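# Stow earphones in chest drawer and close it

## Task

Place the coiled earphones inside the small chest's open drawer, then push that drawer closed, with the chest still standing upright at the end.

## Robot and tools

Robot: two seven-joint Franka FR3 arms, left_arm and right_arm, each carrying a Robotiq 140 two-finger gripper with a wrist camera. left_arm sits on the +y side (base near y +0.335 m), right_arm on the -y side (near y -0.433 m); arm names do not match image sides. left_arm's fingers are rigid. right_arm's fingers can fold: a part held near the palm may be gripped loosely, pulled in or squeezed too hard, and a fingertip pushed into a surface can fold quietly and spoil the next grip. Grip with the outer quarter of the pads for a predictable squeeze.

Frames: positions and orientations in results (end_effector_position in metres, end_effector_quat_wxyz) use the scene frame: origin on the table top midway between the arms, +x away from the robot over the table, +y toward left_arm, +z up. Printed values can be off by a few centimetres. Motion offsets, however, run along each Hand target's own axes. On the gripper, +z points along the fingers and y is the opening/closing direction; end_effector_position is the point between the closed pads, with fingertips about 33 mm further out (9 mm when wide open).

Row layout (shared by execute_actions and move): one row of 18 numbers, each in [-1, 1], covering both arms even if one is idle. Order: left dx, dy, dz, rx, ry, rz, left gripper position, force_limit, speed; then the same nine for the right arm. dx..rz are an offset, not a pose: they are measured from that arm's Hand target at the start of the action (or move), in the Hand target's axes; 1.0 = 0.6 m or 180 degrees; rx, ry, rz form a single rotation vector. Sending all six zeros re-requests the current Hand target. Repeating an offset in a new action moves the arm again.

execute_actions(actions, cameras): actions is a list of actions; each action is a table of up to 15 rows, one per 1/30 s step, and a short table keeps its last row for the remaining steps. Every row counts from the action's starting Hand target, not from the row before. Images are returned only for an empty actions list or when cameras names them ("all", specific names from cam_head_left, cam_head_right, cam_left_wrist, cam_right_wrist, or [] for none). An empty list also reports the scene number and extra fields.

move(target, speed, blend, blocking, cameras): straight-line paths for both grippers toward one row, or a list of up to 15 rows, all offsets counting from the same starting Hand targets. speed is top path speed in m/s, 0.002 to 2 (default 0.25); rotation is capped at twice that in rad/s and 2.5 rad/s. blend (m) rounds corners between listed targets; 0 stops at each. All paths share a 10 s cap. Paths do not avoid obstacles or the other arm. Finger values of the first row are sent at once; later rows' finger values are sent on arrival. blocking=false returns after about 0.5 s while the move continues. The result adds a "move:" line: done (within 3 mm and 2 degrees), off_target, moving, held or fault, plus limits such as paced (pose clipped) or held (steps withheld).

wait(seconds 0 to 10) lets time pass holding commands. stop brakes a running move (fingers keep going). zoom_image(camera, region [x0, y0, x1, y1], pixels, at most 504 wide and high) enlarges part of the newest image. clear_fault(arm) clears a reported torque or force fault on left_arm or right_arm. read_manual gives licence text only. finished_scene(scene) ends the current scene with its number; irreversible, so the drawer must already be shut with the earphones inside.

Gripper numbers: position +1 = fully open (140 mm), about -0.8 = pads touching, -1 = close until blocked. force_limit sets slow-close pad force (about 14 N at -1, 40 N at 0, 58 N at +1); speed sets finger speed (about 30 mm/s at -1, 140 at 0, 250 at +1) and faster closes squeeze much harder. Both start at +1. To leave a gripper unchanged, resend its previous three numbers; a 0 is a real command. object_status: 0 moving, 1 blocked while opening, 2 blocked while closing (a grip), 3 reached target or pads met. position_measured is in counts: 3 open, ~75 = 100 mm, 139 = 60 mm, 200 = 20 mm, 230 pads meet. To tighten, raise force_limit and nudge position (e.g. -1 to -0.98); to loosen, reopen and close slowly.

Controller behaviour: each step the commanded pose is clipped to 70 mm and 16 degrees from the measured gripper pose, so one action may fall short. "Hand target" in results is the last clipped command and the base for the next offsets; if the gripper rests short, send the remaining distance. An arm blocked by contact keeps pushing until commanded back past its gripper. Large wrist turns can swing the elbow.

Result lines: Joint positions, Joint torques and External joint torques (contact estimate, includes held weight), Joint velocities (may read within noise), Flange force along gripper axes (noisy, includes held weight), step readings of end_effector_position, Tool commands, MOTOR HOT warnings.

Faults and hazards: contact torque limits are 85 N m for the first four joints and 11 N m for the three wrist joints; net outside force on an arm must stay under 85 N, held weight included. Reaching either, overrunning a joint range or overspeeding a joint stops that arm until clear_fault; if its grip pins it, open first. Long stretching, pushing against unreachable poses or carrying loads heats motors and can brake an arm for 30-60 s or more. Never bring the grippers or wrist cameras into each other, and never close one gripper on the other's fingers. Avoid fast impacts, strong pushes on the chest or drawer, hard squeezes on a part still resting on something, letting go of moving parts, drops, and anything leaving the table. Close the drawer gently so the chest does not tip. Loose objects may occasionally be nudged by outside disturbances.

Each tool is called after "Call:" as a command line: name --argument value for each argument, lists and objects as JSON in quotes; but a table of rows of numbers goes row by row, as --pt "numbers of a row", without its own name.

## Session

Call:
execute_actions --actions '[]'

Scene clock: 0.00 s.
left_arm: end_effector_position=(+0.3983, +0.0507, +0.3462) position_measured=3 object_status=3 end_effector_quat_wxyz=(-0.054, -0.597, +0.799, +0.051) | right_arm: end_effector_position=(+0.7342, -0.0287, +0.3017) position_measured=3 object_status=3 end_effector_quat_wxyz=(-0.273, +0.824, -0.433, +0.242)
Joint positions: left_arm=[-0.616 -0.174 0.007 -1.953 -0.069 1.647 -0.315] | right_arm=[0.64 0.287 -0.13 -1.873 -0.327 2.885 0.218]
Joint velocities: within noise
Joint torques (N m): no reading
External joint torques (N m): no reading
Flange force (N): no reading
Hand target: left_arm +0.3983, +0.0507, +0.3462; -0.054, -0.597, +0.799, +0.051 | right_arm +0.7342, -0.0287, +0.3017; -0.273, +0.824, -0.433, +0.242
Tool commands: left_gripper/position=+1.0 left_gripper/force_limit=+1.0 left_gripper/speed=+1.0 right_gripper/position=+1.0 right_gripper/force_limit=+1.0 right_gripper/speed=+1.0

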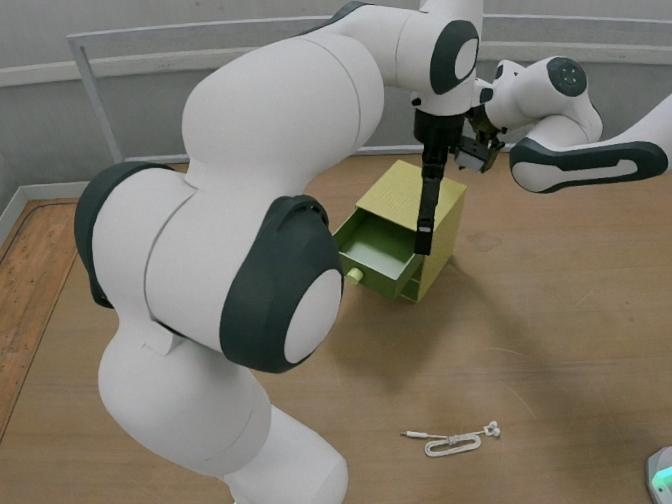

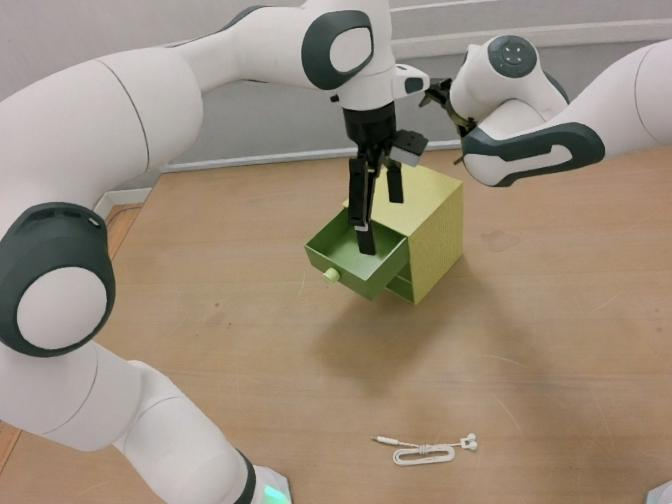

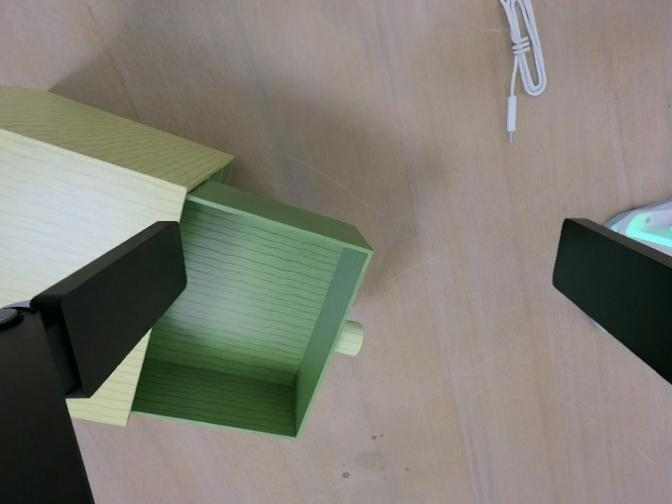

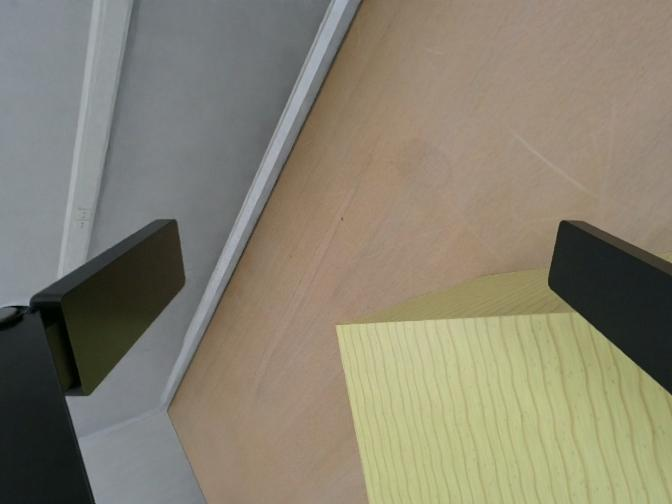

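Call:
move --target '[0.222,0.377,0.307,0.0473,-0.0013,-0.0915,-0.3,0,0,0,0,0,0,0,0,1,1,1]' --cameras '["all"]'

Scene clock: 19.13 s.
left_arm: end_effector_position=(+0.1190, -0.0088, +0.1997) position_measured=167 object_status=3 end_effector_quat_wxyz=(-0.001, +0.704, -0.710, -0.002) | right_arm: end_effector_position=(+0.7342, -0.0287, +0.3017) position_measured=3 object_status=3 end_effector_quat_wxyz=(-0.273, +0.824, -0.433, +0.242)
Joint positions: left_arm=[-0.685 -0.676 -0.607 -2.687 -0.415 2.061 -0.968] | right_arm=[0.64 0.287 -0.13 -1.873 -0.327 2.885 0.218]
Joint velocities: left_arm=[-0.001 0 0 0 -0.001 -0.001 -0.006] | right_arm=[within noise]
Joint torques (N m): left_arm=[0.78 -7.29 7.93 21.27 0.27 2.77 -0.32] | right_arm=[0.21 -41.04 -0.86 25.13 1.28 3.25 -0.06]
External joint torques (N m): left_arm=[0.89 -1.09 0.03 -1.11 -0.45 0.13 -0.32] | right_arm=[0.08 0.54 -0.14 0.67 0.15 -0.16 0]
Flange force (N): left_arm=[-5.1 1.8 1.1] | right_arm=[-0.2 -3.6 2.7]
Hand target: left_arm +0.1192, -0.0099, +0.2003; +0.000, +0.707, -0.707, +0.000 | right_arm +0.7342, -0.0287, +0.3017; -0.273, +0.824, -0.433, +0.242
Off the commanded pose: left_arm 0.001 m, 1 deg | right_arm 0.000 m, 0 deg.
move: done

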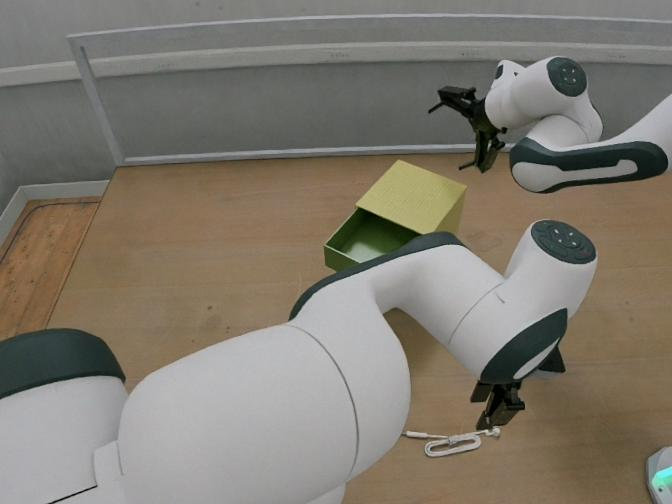

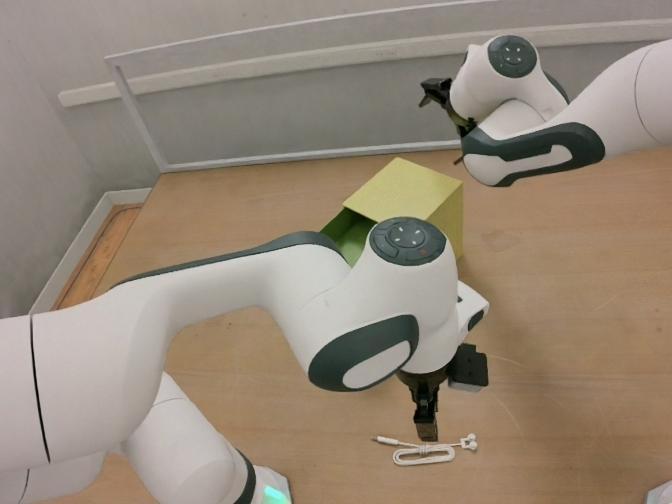

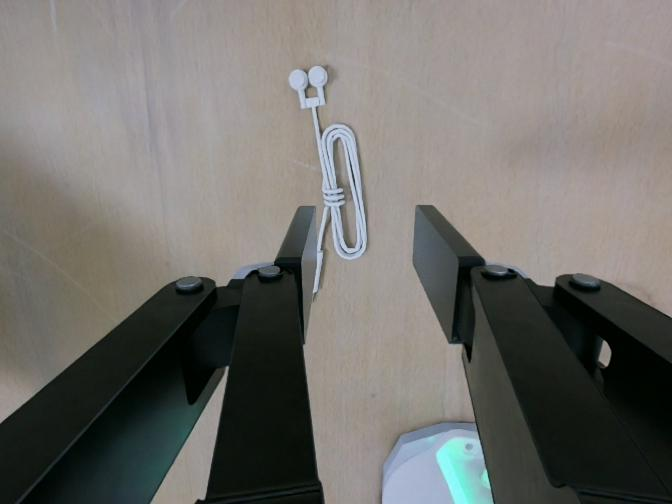

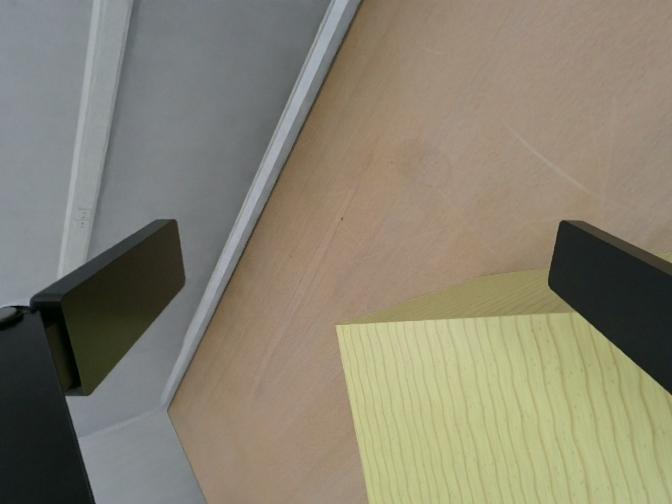

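Call:
move --target '[-0.027,-0.011,0.233,0,0,0,-0.2,-1,-1,0,0,0,0,0,0,1,1,1]' --speed 0.12 --cameras '["cam_left_wrist"]'

Scene clock: 31.93 s.
left_arm: end_effector_position=(+0.1249, +0.0076, +0.0603) position_measured=154 object_status=3 end_effector_quat_wxyz=(+0.000, +0.709, -0.706, -0.002) | right_arm: end_effector_position=(+0.7342, -0.0287, +0.3017) position_measured=3 object_status=3 end_effector_quat_wxyz=(-0.273, +0.824, -0.433, +0.242)
Joint positions: left_arm=[-0.611 -0.361 -0.784 -2.882 -0.479 2.563 -0.957] | right_arm=[0.64 0.287 -0.13 -1.873 -0.327 2.885 0.218]
Joint velocities: left_arm=[0.001 -0.001 0 0 0.001 0.005 0] | right_arm=[within noise]
Joint torques (N m): left_arm=[0.74 -9.78 4.74 16.44 0.82 2.92 -0.14] | right_arm=[0.19 -41.01 -0.85 25.12 1.27 3.24 -0.05]
External joint torques (N m): left_arm=[0.69 0.27 -0.06 -0.79 0.38 0.3 -0.14] | right_arm=[0.15 0.52 -0.05 0.69 0.13 -0.16 0.01]
Flange force (N): left_arm=[1.9 -2.1 4.5] | right_arm=[-0.4 -3.7 2.7]
Hand target: left_arm +0.1258, +0.0064, +0.0605; +0.000, +0.707, -0.707, +0.000 | right_arm +0.7342, -0.0287, +0.3017; -0.273, +0.824, -0.433, +0.242
Off the commanded pose: left_arm 0.002 m, 0 deg | right_arm 0.000 m, 0 deg.
move: done
Images, in order (width x height): cam_left_wrist 672x504.

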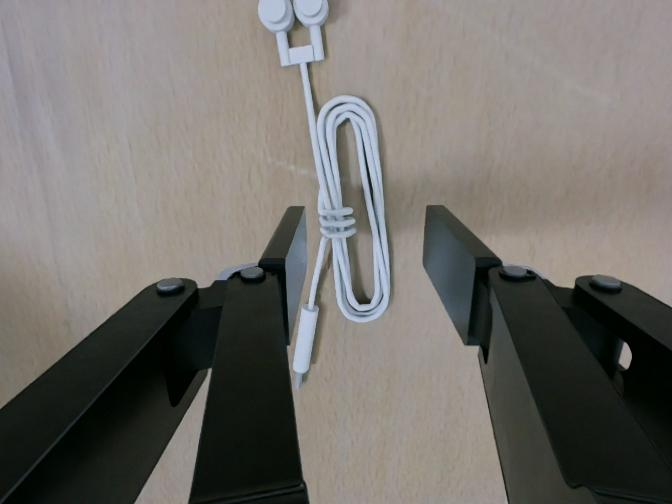

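Call:
move --pt "0 -0.008 0.03 0 0 0 -0.2 -1 -1 0 0 0 0 0 0 1 1 1" --pt "0 -0.008 0.05 0 0 0 -0.2 -1 -1 0 0 0 0 0 0 1 1 1" --speed '[0.05,0.015]' --cameras '["cam_left_wrist"]'

Call:
move --target '[0,0,0,0,0,0,-1,-1,-1,0,0,0,0,0,0,1,1,1]' --cameras '["cam_left_wrist"]'

Scene clock: 40.97 s.
left_arm: end_effector_position=(+0.1301, +0.0064, +0.0310) position_measured=154 object_status=3 end_effector_quat_wxyz=(+0.000, +0.706, -0.709, -0.001) | right_arm: end_effector_position=(+0.7342, -0.0287, +0.3017) position_measured=3 object_status=3 end_effector_quat_wxyz=(-0.273, +0.824, -0.433, +0.242)
Joint positions: left_arm=[-0.508 -0.229 -0.871 -2.887 -0.425 2.701 -0.976] | right_arm=[0.64 0.287 -0.13 -1.873 -0.327 2.885 0.218]
Joint velocities: left_arm=[0 0 -0.001 -0.001 -0.001 0.004 -0.004] | right_arm=[within noise]
Joint torques (N m): left_arm=[1.07 -11.03 3.5 14.8 0.75 2.94 -0.34] | right_arm=[0.2 -40.99 -0.78 25.1 1.29 3.24 -0.07]
External joint torques (N m): left_arm=[1.11 0.24 0.17 -0.87 0.41 0.33 -0.34] | right_arm=[0.3 0.54 0.13 0.68 0.14 -0.16 -0.01]
Flange force (N): left_arm=[4.4 -3.4 8.4] | right_arm=[-0.4 -3.8 2.7]
Hand target: left_arm +0.1306, +0.0064, +0.0305; +0.000, +0.707, -0.707, +0.000 | right_arm +0.7342, -0.0287, +0.3017; -0.273, +0.824, -0.433, +0.242
Off the commanded pose: left_arm 0.001 m, 0 deg | right_arm 0.000 m, 0 deg.
move: done
Images, in order (width x height): cam_left_wrist 672x504.

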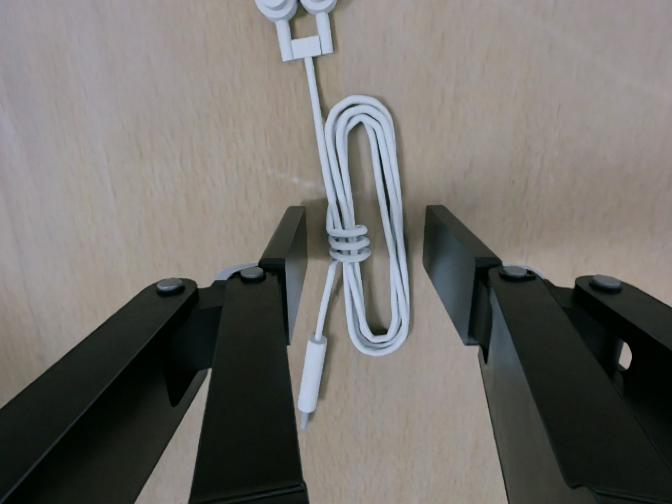

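Scene clock: 42.50 s.
left_arm: end_effector_position=(+0.1301, +0.0065, +0.0308) position_measured=216 object_status=0 end_effector_quat_wxyz=(+0.000, +0.706, -0.709, -0.001) | right_arm: end_effector_position=(+0.7342, -0.0287, +0.3017) position_measured=3 object_status=3 end_effector_quat_wxyz=(-0.273, +0.824, -0.433, +0.242)
Joint positions: left_arm=[-0.504 -0.229 -0.876 -2.887 -0.425 2.701 -0.976] | right_arm=[0.64 0.287 -0.13 -1.873 -0.327 2.885 0.218]
Joint torques (N m): left_arm=[0.74 -11.63 3.36 14.73 0.31 2.95 -0.28] | right_arm=[0.24 -41.05 -0.86 25.1 1.28 3.26 -0.04]
External joint torques (N m): left_arm=[0.76 -0.42 -0.03 -0.96 -0.03 0.32 -0.28] | right_arm=[0.09 0.48 -0.16 0.68 0.15 -0.14 0.03]
Flange force (N): left_arm=[-0.4 -0.4 2.9] | right_arm=[-0.3 -3.5 2.6]
Hand target: left_arm +0.1306, +0.0064, +0.0305; +0.000, +0.707, -0.707, +0.000 | right_arm +0.7342, -0.0287, +0.3017; -0.273, +0.824, -0.433, +0.242
Off the commanded pose: left_arm 0.001 m, 0 deg | right_arm 0.000 m, 0 deg.
move: done
Images, in order (width x height): cam_left_wrist 672x504.

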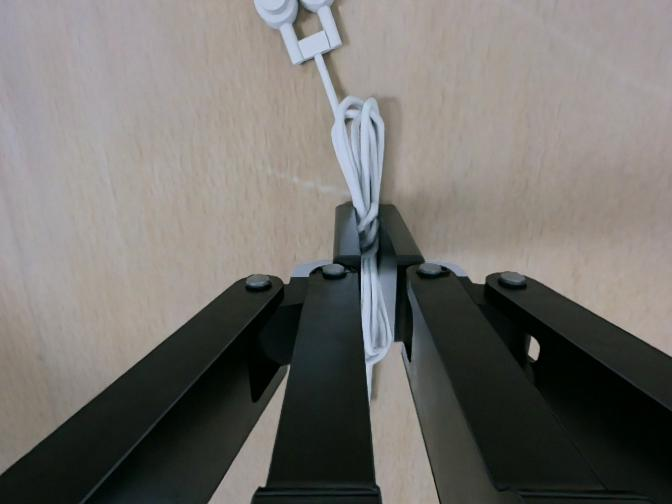

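Call:
move --pt "0 0 -0.3 0 0 0 -1 -1 -1 0 0 0 0 0 0 1 1 1" --pt "-0.157 -0.483 -0.65 0 0 0.2056 -1 -1 -1 0 0 0 0 0 0 1 1 1" --speed '[0.12,0.25]' --blend 0.05 --cameras '["all"]'

Scene clock: 61.70 s.
left_arm: end_effector_position=(+0.4204, +0.0994, +0.4205) position_measured=216 object_status=2 end_effector_quat_wxyz=(+0.000, -0.450, +0.893, -0.002) | right_arm: end_effector_position=(+0.7342, -0.0287, +0.3017) position_measured=3 object_status=3 end_effector_quat_wxyz=(-0.273, +0.824, -0.433, +0.242)
Joint positions: left_arm=[-0.765 -0.322 0.185 -1.926 0.056 1.612 0.045] | right_arm=[0.64 0.287 -0.13 -1.873 -0.327 2.885 0.218]
Joint velocities: left_arm=[-0.001 0 0 0.001 0.001 0 0.007] | right_arm=[within noise]
Joint torques (N m): left_arm=[-0.07 -19.67 -1.57 23.45 1.17 2.51 0.02] | right_arm=[0.21 -41.01 -0.86 25.1 1.28 3.25 -0.09]
External joint torques (N m): left_arm=[-0.13 0.4 0.48 -0.71 0.43 -0.06 0.02] | right_arm=[0.24 0.51 0.01 0.65 0.14 -0.15 -0.03]
Flange force (N): left_arm=[-0.6 0.9 1.9] | right_arm=[-0.4 -3.6 2.6]
Hand target: left_arm +0.4205, +0.1005, +0.4205; +0.000, -0.446, +0.895, +0.000 | right_arm +0.7342, -0.0287, +0.3017; -0.273, +0.824, -0.433, +0.242
Off the commanded pose: left_arm 0.001 m, 0 deg | right_arm 0.000 m, 0 deg.
move: done

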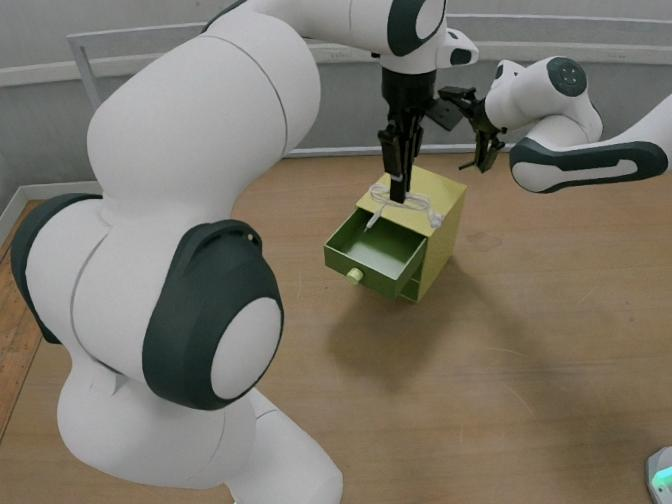

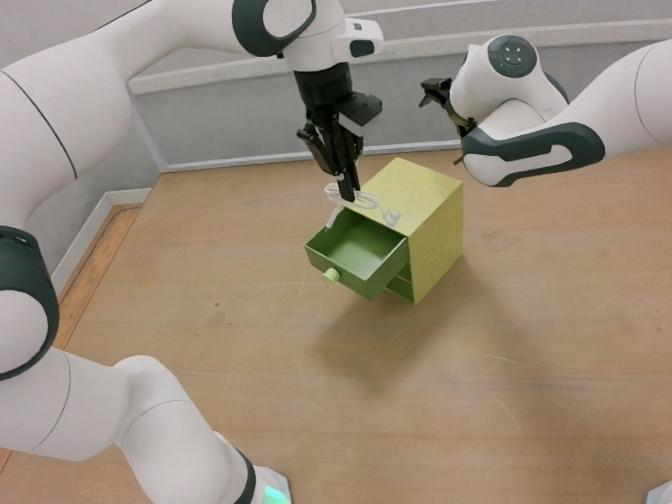

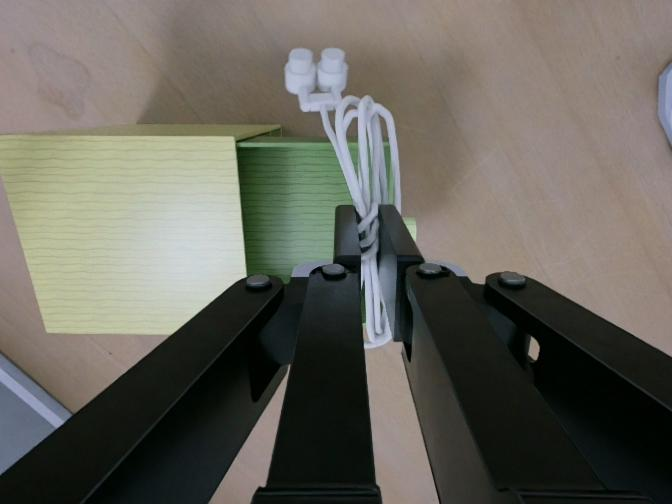

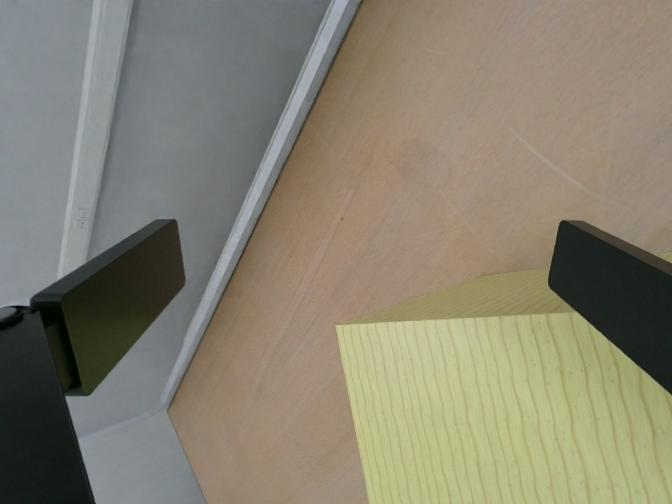

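Call:
move --pt "-0.097 -0.045 0.05 0 0 0 -1 -1 -1 0 0 0 0 0 0 1 1 1" --pt "-0.097 -0.045 0.24 0 0 0 -1 -1 -1 0 0 0 0 0 0 1 1 1" --speed 0.1 --cameras '["cam_head_left","cam_head_right","cam_left_wrist"]'

Scene clock: 77.13 s.
left_arm: end_effector_position=(+0.4758, +0.1302, +0.2770) position_measured=216 object_status=2 end_effector_quat_wxyz=(-0.001, -0.448, +0.894, +0.001) | right_arm: end_effector_position=(+0.7342, -0.0287, +0.3017) position_measured=3 object_status=3 end_effector_quat_wxyz=(-0.273, +0.824, -0.433, +0.242)
Joint positions: left_arm=[-0.743 -0.208 0.295 -2.175 0.064 1.972 0.159] | right_arm=[0.64 0.287 -0.13 -1.873 -0.327 2.885 0.218]
Joint velocities: left_arm=[0 0 -0.001 0.002 -0.001 0.006 0.002] | right_arm=[within noise]
Joint torques (N m): left_arm=[0.43 -24.06 -1.45 23.19 0.76 2.85 0.06] | right_arm=[0.23 -41.02 -0.85 25.08 1.29 3.26 -0.07]
External joint torques (N m): left_arm=[0.33 -0.3 0.48 -1.41 0.07 0.3 0.06] | right_arm=[0.08 0.52 -0.15 0.66 0.16 -0.14 0]
Flange force (N): left_arm=[0.2 5.4 3.5] | right_arm=[-0.2 -3.5 2.7]
Hand target: left_arm +0.4770, +0.1308, +0.2765; +0.000, -0.446, +0.895, +0.000 | right_arm +0.7342, -0.0287, +0.3017; -0.273, +0.824, -0.433, +0.242
Off the commanded pose: left_arm 0.001 m, 0 deg | right_arm 0.000 m, 0 deg.
move: done
Images, in order (width x height): cam_head_left 672x504, cam_head_right 672x504, cam_left_wrist 672x504.

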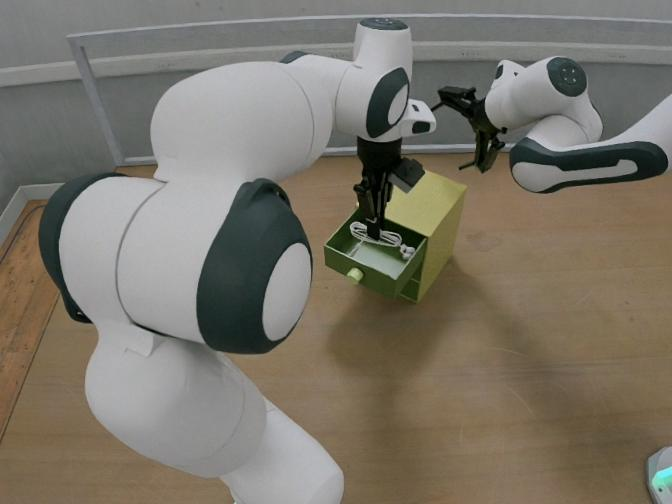

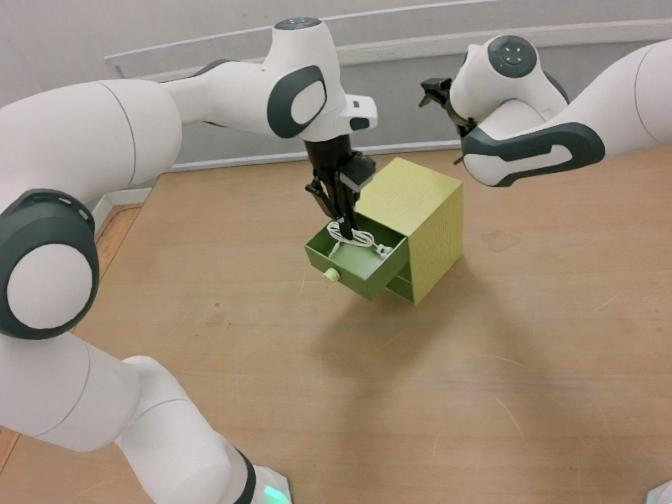

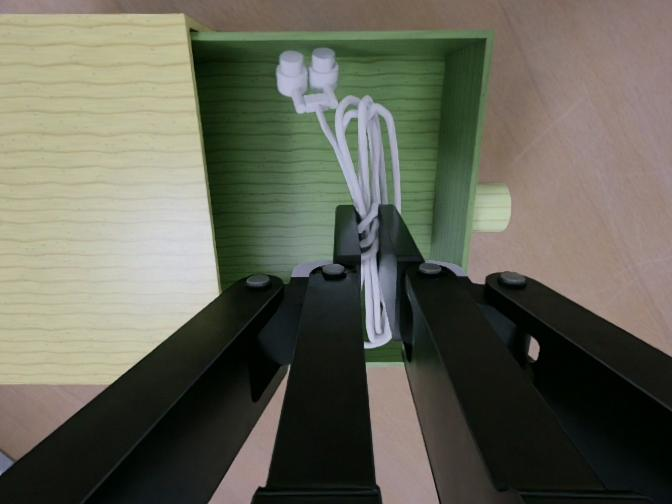

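Call:
move --target '[0,0,0.1,0,0,0,-1,-1,-1,0,0,0,0,0,0,1,1,1]' --speed 0.05 --cameras '["cam_head_left","cam_left_wrist"]'

Scene clock: 82.10 s.
left_arm: end_effector_position=(+0.4769, +0.1319, +0.2174) position_measured=216 object_status=2 end_effector_quat_wxyz=(+0.001, -0.448, +0.894, +0.002) | right_arm: end_effector_position=(+0.7342, -0.0287, +0.3017) position_measured=3 object_status=3 end_effector_quat_wxyz=(-0.273, +0.824, -0.433, +0.242)
Joint positions: left_arm=[-0.743 -0.156 0.307 -2.28 0.059 2.128 0.168] | right_arm=[0.64 0.287 -0.13 -1.873 -0.327 2.885 0.218]
Joint velocities: left_arm=[-0.001 0.001 -0.001 -0.002 -0.002 0.003 0.002] | right_arm=[within noise]
Joint torques (N m): left_arm=[0.13 -24.59 -1.07 22.48 0.1 2.94 0.09] | right_arm=[0.23 -41.03 -0.88 25.11 1.28 3.24 -0.08]
External joint torques (N m): left_arm=[0.02 0.07 0.35 -1.29 -0.53 0.41 0.09] | right_arm=[-0.09 0.52 -0.32 0.69 0.16 -0.17 -0.02]
Flange force (N): left_arm=[0.3 3.3 3.4] | right_arm=[0.0 -3.6 2.8]
Hand target: left_arm +0.4770, +0.1308, +0.2165; +0.000, -0.446, +0.895, +0.000 | right_arm +0.7342, -0.0287, +0.3017; -0.273, +0.824, -0.433, +0.242
Off the commanded pose: left_arm 0.001 m, 0 deg | right_arm 0.000 m, 0 deg.
move: done
Images, in order (width x height): cam_head_left 672x504, cam_left_wrist 672x504.

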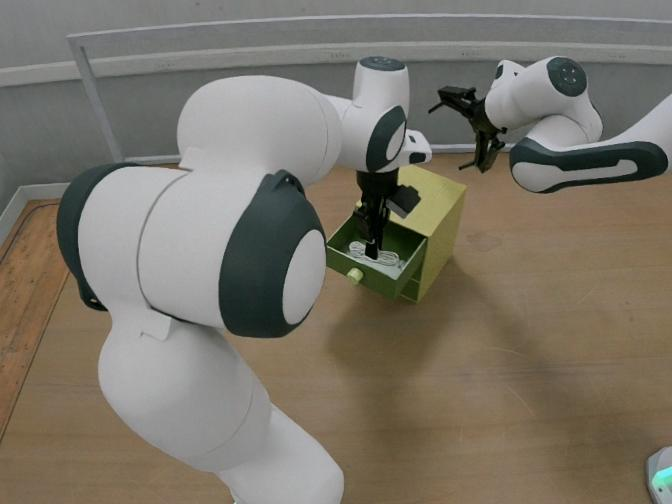

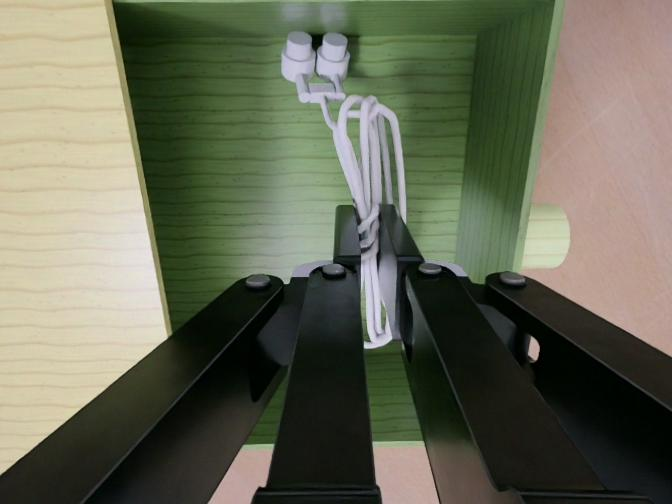

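Call:
move --target '[0,0,0.025,0,0,0,-1,-1,-1,0,0,0,0,0,0,1,1,1]' --speed 0.02 --cameras '["cam_head_left","cam_left_wrist"]'

Scene clock: 89.00 s.
left_arm: end_effector_position=(+0.4769, +0.1316, +0.2027) position_measured=216 object_status=2 end_effector_quat_wxyz=(+0.001, -0.448, +0.894, +0.002) | right_arm: end_effector_position=(+0.7342, -0.0287, +0.3017) position_measured=3 object_status=3 end_effector_quat_wxyz=(-0.273, +0.824, -0.433, +0.242)
Joint positions: left_arm=[-0.743 -0.139 0.309 -2.302 0.055 2.167 0.172] | right_arm=[0.64 0.287 -0.13 -1.873 -0.327 2.885 0.218]
Joint velocities: left_arm=[0 0 0.001 0 0 0.003 0.002] | right_arm=[within noise]
Joint torques (N m): left_arm=[0.16 -24.7 -0.94 22.21 0.09 2.89 0.06] | right_arm=[0.22 -41.04 -0.79 25.16 1.27 3.25 -0.07]
External joint torques (N m): left_arm=[-0.03 0.37 0.23 -1.38 -0.53 0.35 0.06] | right_arm=[-0.03 0.5 -0.16 0.7 0.14 -0.17 -0.01]
Flange force (N): left_arm=[0.4 2.7 3.6] | right_arm=[0.0 -3.7 2.7]
Hand target: left_arm +0.4770, +0.1309, +0.2015; +0.000, -0.446, +0.895, +0.000 | right_arm +0.7342, -0.0287, +0.3017; -0.273, +0.824, -0.433, +0.242
Off the commanded pose: left_arm 0.001 m, 0 deg | right_arm 0.000 m, 0 deg.
move: done
Images, in order (width x height): cam_head_left 672x504, cam_left_wrist 672x504.

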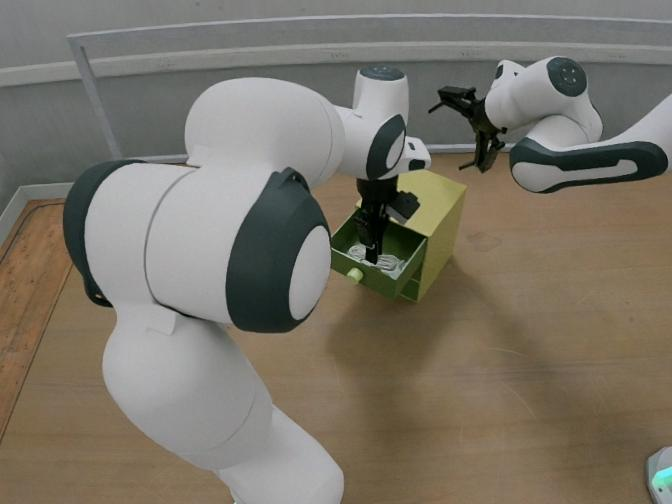

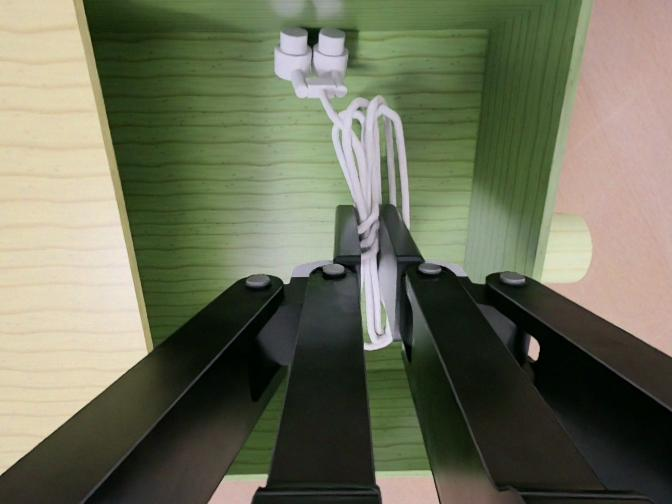

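Call:
move --pt "0 0 0.022 0 0 0 -1 -1 -1 0 0 0 0 0 0 1 1 1" --pt "0 0 0.022 0 0 0 -0.55 -1 -1 0 0 0 0 0 0 1 1 1" --pt "0 0 -0.22 0 0 0 -0.55 -1 -1 0 0 0 0 0 0 1 1 1" --speed '[0.02,0.04,0.08]' --cameras '["cam_head_left","cam_head_right","cam_left_wrist"]'

Scene clock: 98.87 s.
left_arm: end_effector_position=(+0.4775, +0.1300, +0.3330) position_measured=199 object_status=3 end_effector_quat_wxyz=(+0.000, -0.444, +0.896, -0.002) | right_arm: end_effector_position=(+0.7342, -0.0287, +0.3017) position_measured=3 object_status=3 end_effector_quat_wxyz=(-0.273, +0.824, -0.433, +0.242)
Joint positions: left_arm=[-0.743 -0.23 0.287 -2.055 0.064 1.835 0.167] | right_arm=[0.64 0.287 -0.13 -1.873 -0.327 2.885 0.218]
Joint velocities: left_arm=[-0.001 0 0.001 -0.001 0 -0.004 0.002] | right_arm=[within noise]
Joint torques (N m): left_arm=[0.38 -23.48 -2.63 24 0.98 2.45 -0.33] | right_arm=[0.21 -41.07 -0.82 25.14 1.28 3.25 -0.07]
External joint torques (N m): left_arm=[0.4 -0.5 -0.39 -0.73 0.27 -0.11 -0.33] | right_arm=[0.14 0.51 -0.05 0.67 0.15 -0.16 -0.01]
Flange force (N): left_arm=[1.6 4.3 1.4] | right_arm=[-0.2 -3.7 2.6]
Hand target: left_arm +0.4770, +0.1308, +0.3335; +0.000, -0.446, +0.895, +0.000 | right_arm +0.7342, -0.0287, +0.3017; -0.273, +0.824, -0.433, +0.242
Off the commanded pose: left_arm 0.001 m, 0 deg | right_arm 0.000 m, 0 deg.
move: done
Images, in order (width x height): cam_head_left 672x504, cam_head_right 672x504, cam_left_wrist 672x504.

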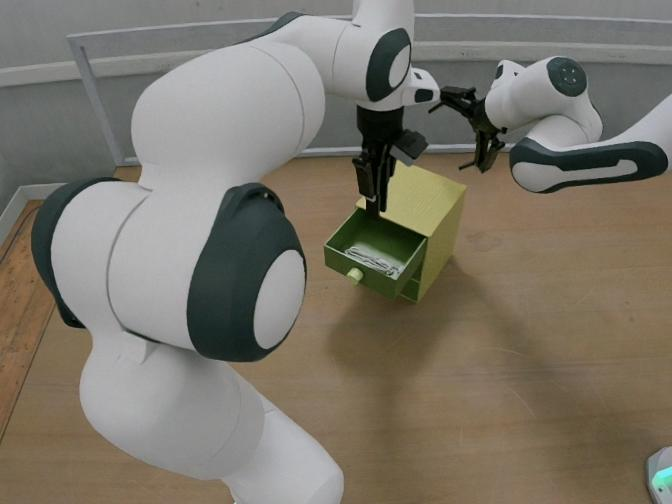

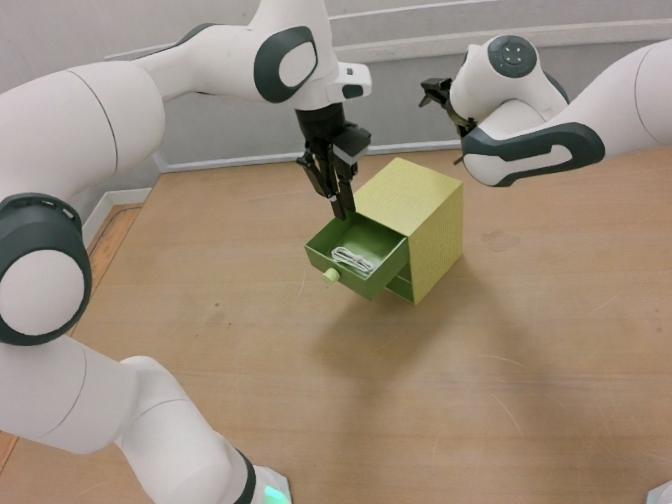

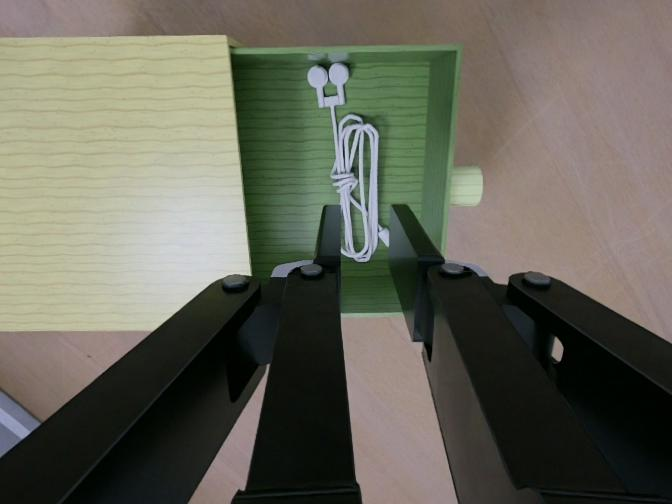

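Call:
move --pt "0.018 0.23 0 0 0 0.494 -1 -1 0 0 0 0 0 0 0 1 1 1" --pt "0.018 0.23 0.192 0 0 0.494 -1 -1 0 0 0 0 0 0 0 1 1 1" --speed '[0.25,0.12]' --cameras '["cam_head_left","cam_head_right","cam_left_wrist"]'

Scene clock: 125.20 s.
left_arm: end_effector_position=(+0.3594, +0.2052, +0.2191) position_measured=233 object_status=3 end_effector_quat_wxyz=(-0.002, +0.311, +0.950, +0.000) | right_arm: end_effector_position=(+0.7342, -0.0287, +0.3017) position_measured=3 object_status=3 end_effector_quat_wxyz=(-0.273, +0.824, -0.433, +0.242)
Joint positions: left_arm=[-1.214 -0.818 0.76 -2.641 0.563 1.922 1.348] | right_arm=[0.64 0.287 -0.13 -1.873 -0.327 2.885 0.218]
Joint velocities: left_arm=[0.001 -0.001 -0.001 0 -0.002 0.006 0.001] | right_arm=[within noise]
Joint torques (N m): left_arm=[0.71 0.78 -13.33 19.76 1.03 2.8 -0.36] | right_arm=[0.21 -40.98 -0.86 25.12 1.27 3.26 -0.06]
External joint torques (N m): left_arm=[0.67 0.75 -0.49 -1.47 0.29 0.37 -0.36] | right_arm=[0.26 0.85 0.02 0.53 0.12 -0.17 0]
Flange force (N): left_arm=[2.9 -1.9 4.0] | right_arm=[-0.6 -3.6 3.3]
Hand target: left_arm +0.3603, +0.2053, +0.2184; +0.000, +0.308, +0.951, +0.000 | right_arm +0.7342, -0.0287, +0.3017; -0.273, +0.824, -0.433, +0.242
Off the commanded pose: left_arm 0.001 m, 0 deg | right_arm 0.000 m, 0 deg.
move: done
Images, in order (width x height): cam_head_left 672x504, cam_head_right 672x504, cam_left_wrist 672x504.

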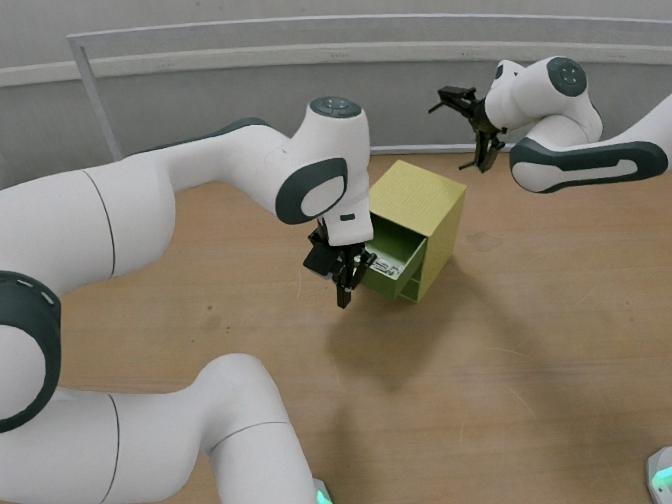

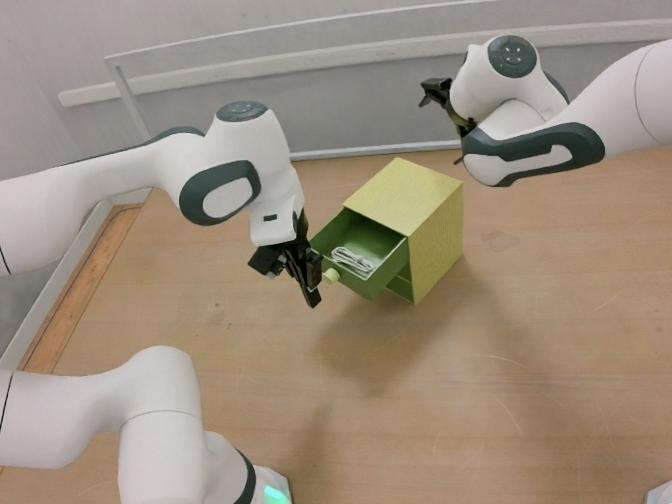

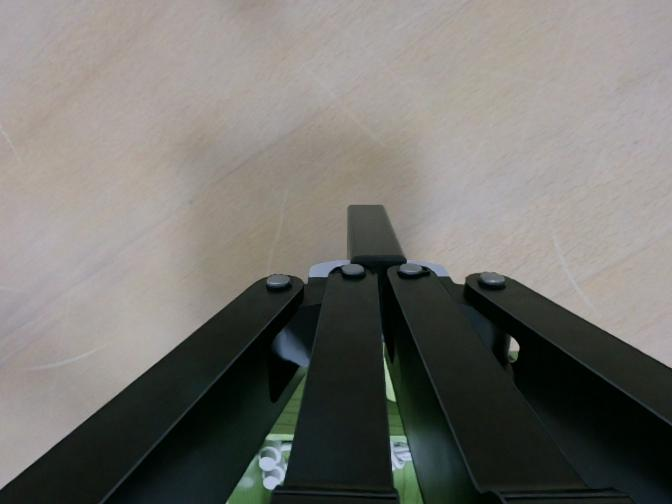

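Call:
move --target '[-0.1,0,0,0,0,0,-1,-1,0,0,0,0,0,0,0,1,1,1]' --speed 0.04 --cameras '["cam_head_left","cam_head_right","cam_left_wrist"]'

Scene clock: 130.23 s.
left_arm: end_effector_position=(+0.4050, +0.1738, +0.2172) position_measured=233 object_status=3 end_effector_quat_wxyz=(-0.006, +0.305, +0.952, +0.003) | right_arm: end_effector_position=(+0.7342, -0.0287, +0.3017) position_measured=3 object_status=3 end_effector_quat_wxyz=(-0.273, +0.824, -0.433, +0.242)
Joint positions: left_arm=[-1.38 -0.635 0.888 -2.491 0.529 1.983 1.352] | right_arm=[0.64 0.287 -0.13 -1.873 -0.327 2.885 0.218]
Joint torques (N m): left_arm=[-1.59 -0.96 -11.82 21.06 1.31 5.34 0.06] | right_arm=[0.18 -41.05 -0.81 25.12 1.26 3.24 -0.03]
External joint torques (N m): left_arm=[-1.69 1.22 0.99 -0.53 0.58 2.93 0.05] | right_arm=[-0.09 0.41 -0.21 0.73 0.13 -0.16 0.04]
Flange force (N): left_arm=[-12.0 -0.6 12.7] | right_arm=[0.0 -3.6 2.5]
Hand target: left_arm +0.4089, +0.1701, +0.2184; +0.000, +0.308, +0.951, +0.000 | right_arm +0.7342, -0.0287, +0.3017; -0.273, +0.824, -0.433, +0.242
Off the commanded pose: left_arm 0.005 m, 1 deg | right_arm 0.000 m, 0 deg.
move: off_target (left_arm)
Images, in order (width x height): cam_head_left 672x504, cam_head_right 672x504, cam_left_wrist 672x504.

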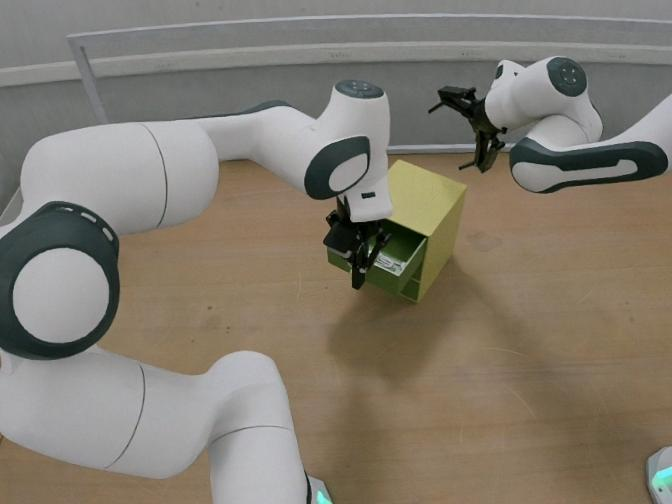

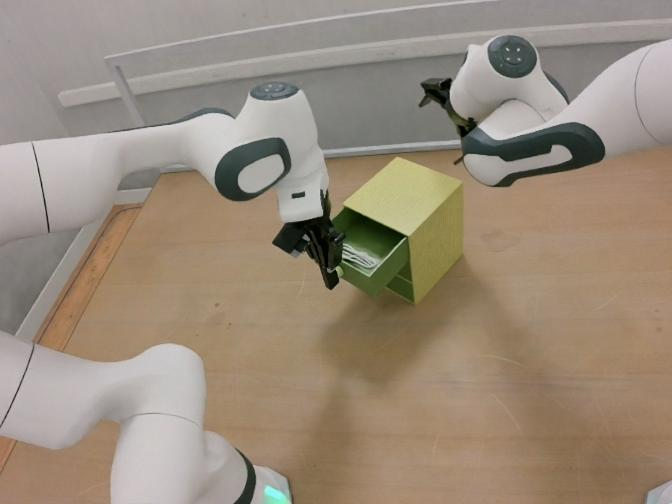

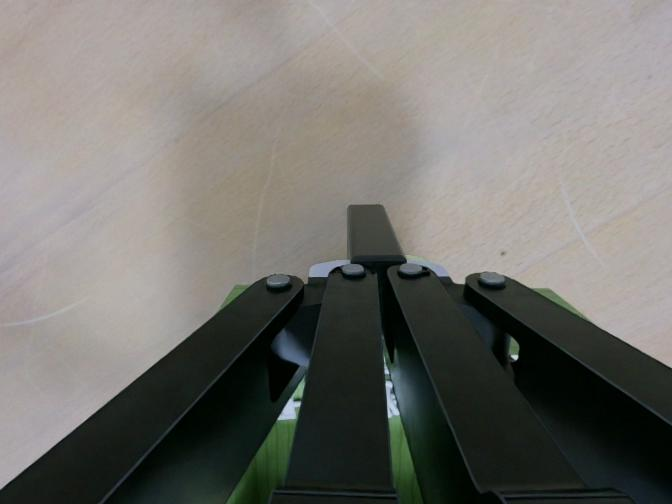

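Call:
move --pt "0.025 0 0 0 0 0 -1 -1 0 0 0 0 0 0 0 1 1 1" --pt "0.025 0.015 0 0 0 0 -1 -1 0 0 0 0 0 0 0 1 1 1" --pt "-0.05 0.015 0 0 0 0 -1 -1 0 0 0 0 0 0 0 1 1 1" --speed 0.04 --cameras '["cam_head_left","cam_head_right","cam_left_wrist"]'

Scene clock: 138.30 s.
left_arm: end_effector_position=(+0.4369, +0.1612, +0.2174) position_measured=233 object_status=3 end_effector_quat_wxyz=(-0.002, +0.306, +0.952, +0.002) | right_arm: end_effector_position=(+0.7342, -0.0287, +0.3017) position_measured=3 object_status=3 end_effector_quat_wxyz=(-0.273, +0.824, -0.433, +0.242)
Joint positions: left_arm=[-1.486 -0.556 0.993 -2.401 0.514 2.013 1.381] | right_arm=[0.64 0.287 -0.13 -1.873 -0.327 2.885 0.218]
Joint torques (N m): left_arm=[-0.1 -1.72 -12.83 20.84 0.69 2.76 0.06] | right_arm=[0.19 -41.02 -0.86 25.09 1.27 3.25 -0.08]
External joint torques (N m): left_arm=[-0.22 0.06 -0.04 -0.88 -0.04 0.33 0.06] | right_arm=[0.11 0.68 -0.1 0.57 0.14 -0.17 -0.02]
Flange force (N): left_arm=[1.2 -0.8 2.5] | right_arm=[-0.2 -3.5 2.9]
Hand target: left_arm +0.4384, +0.1598, +0.2183; +0.000, +0.308, +0.951, +0.000 | right_arm +0.7342, -0.0287, +0.3017; -0.273, +0.824, -0.433, +0.242
Off the commanded pose: left_arm 0.002 m, 0 deg | right_arm 0.000 m, 0 deg.
move: done
Images, in order (width x height): cam_head_left 672x504, cam_head_right 672x504, cam_left_wrist 672x504.

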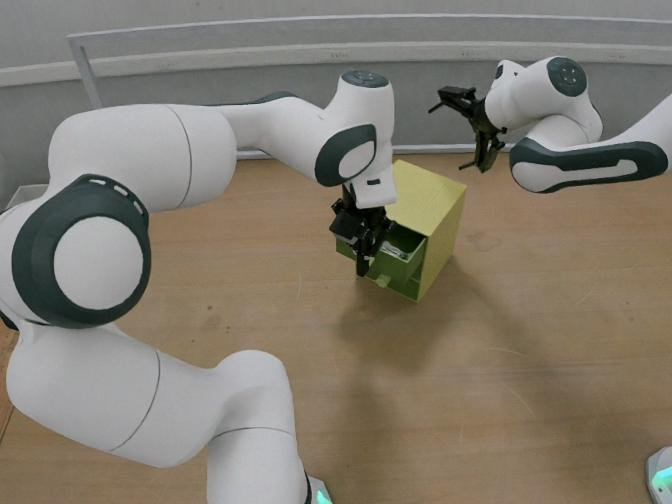

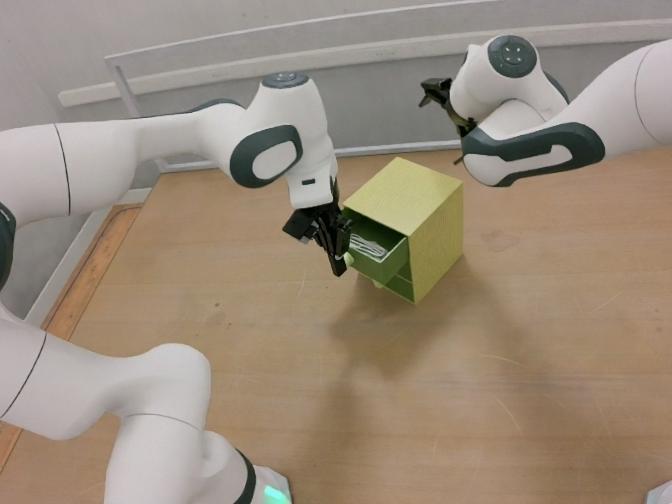

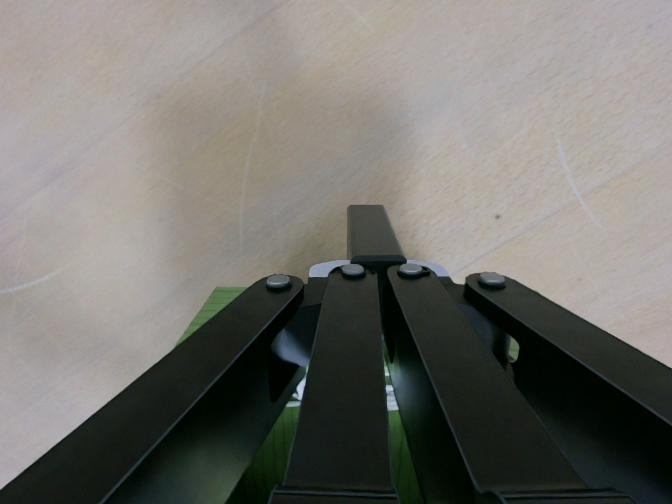

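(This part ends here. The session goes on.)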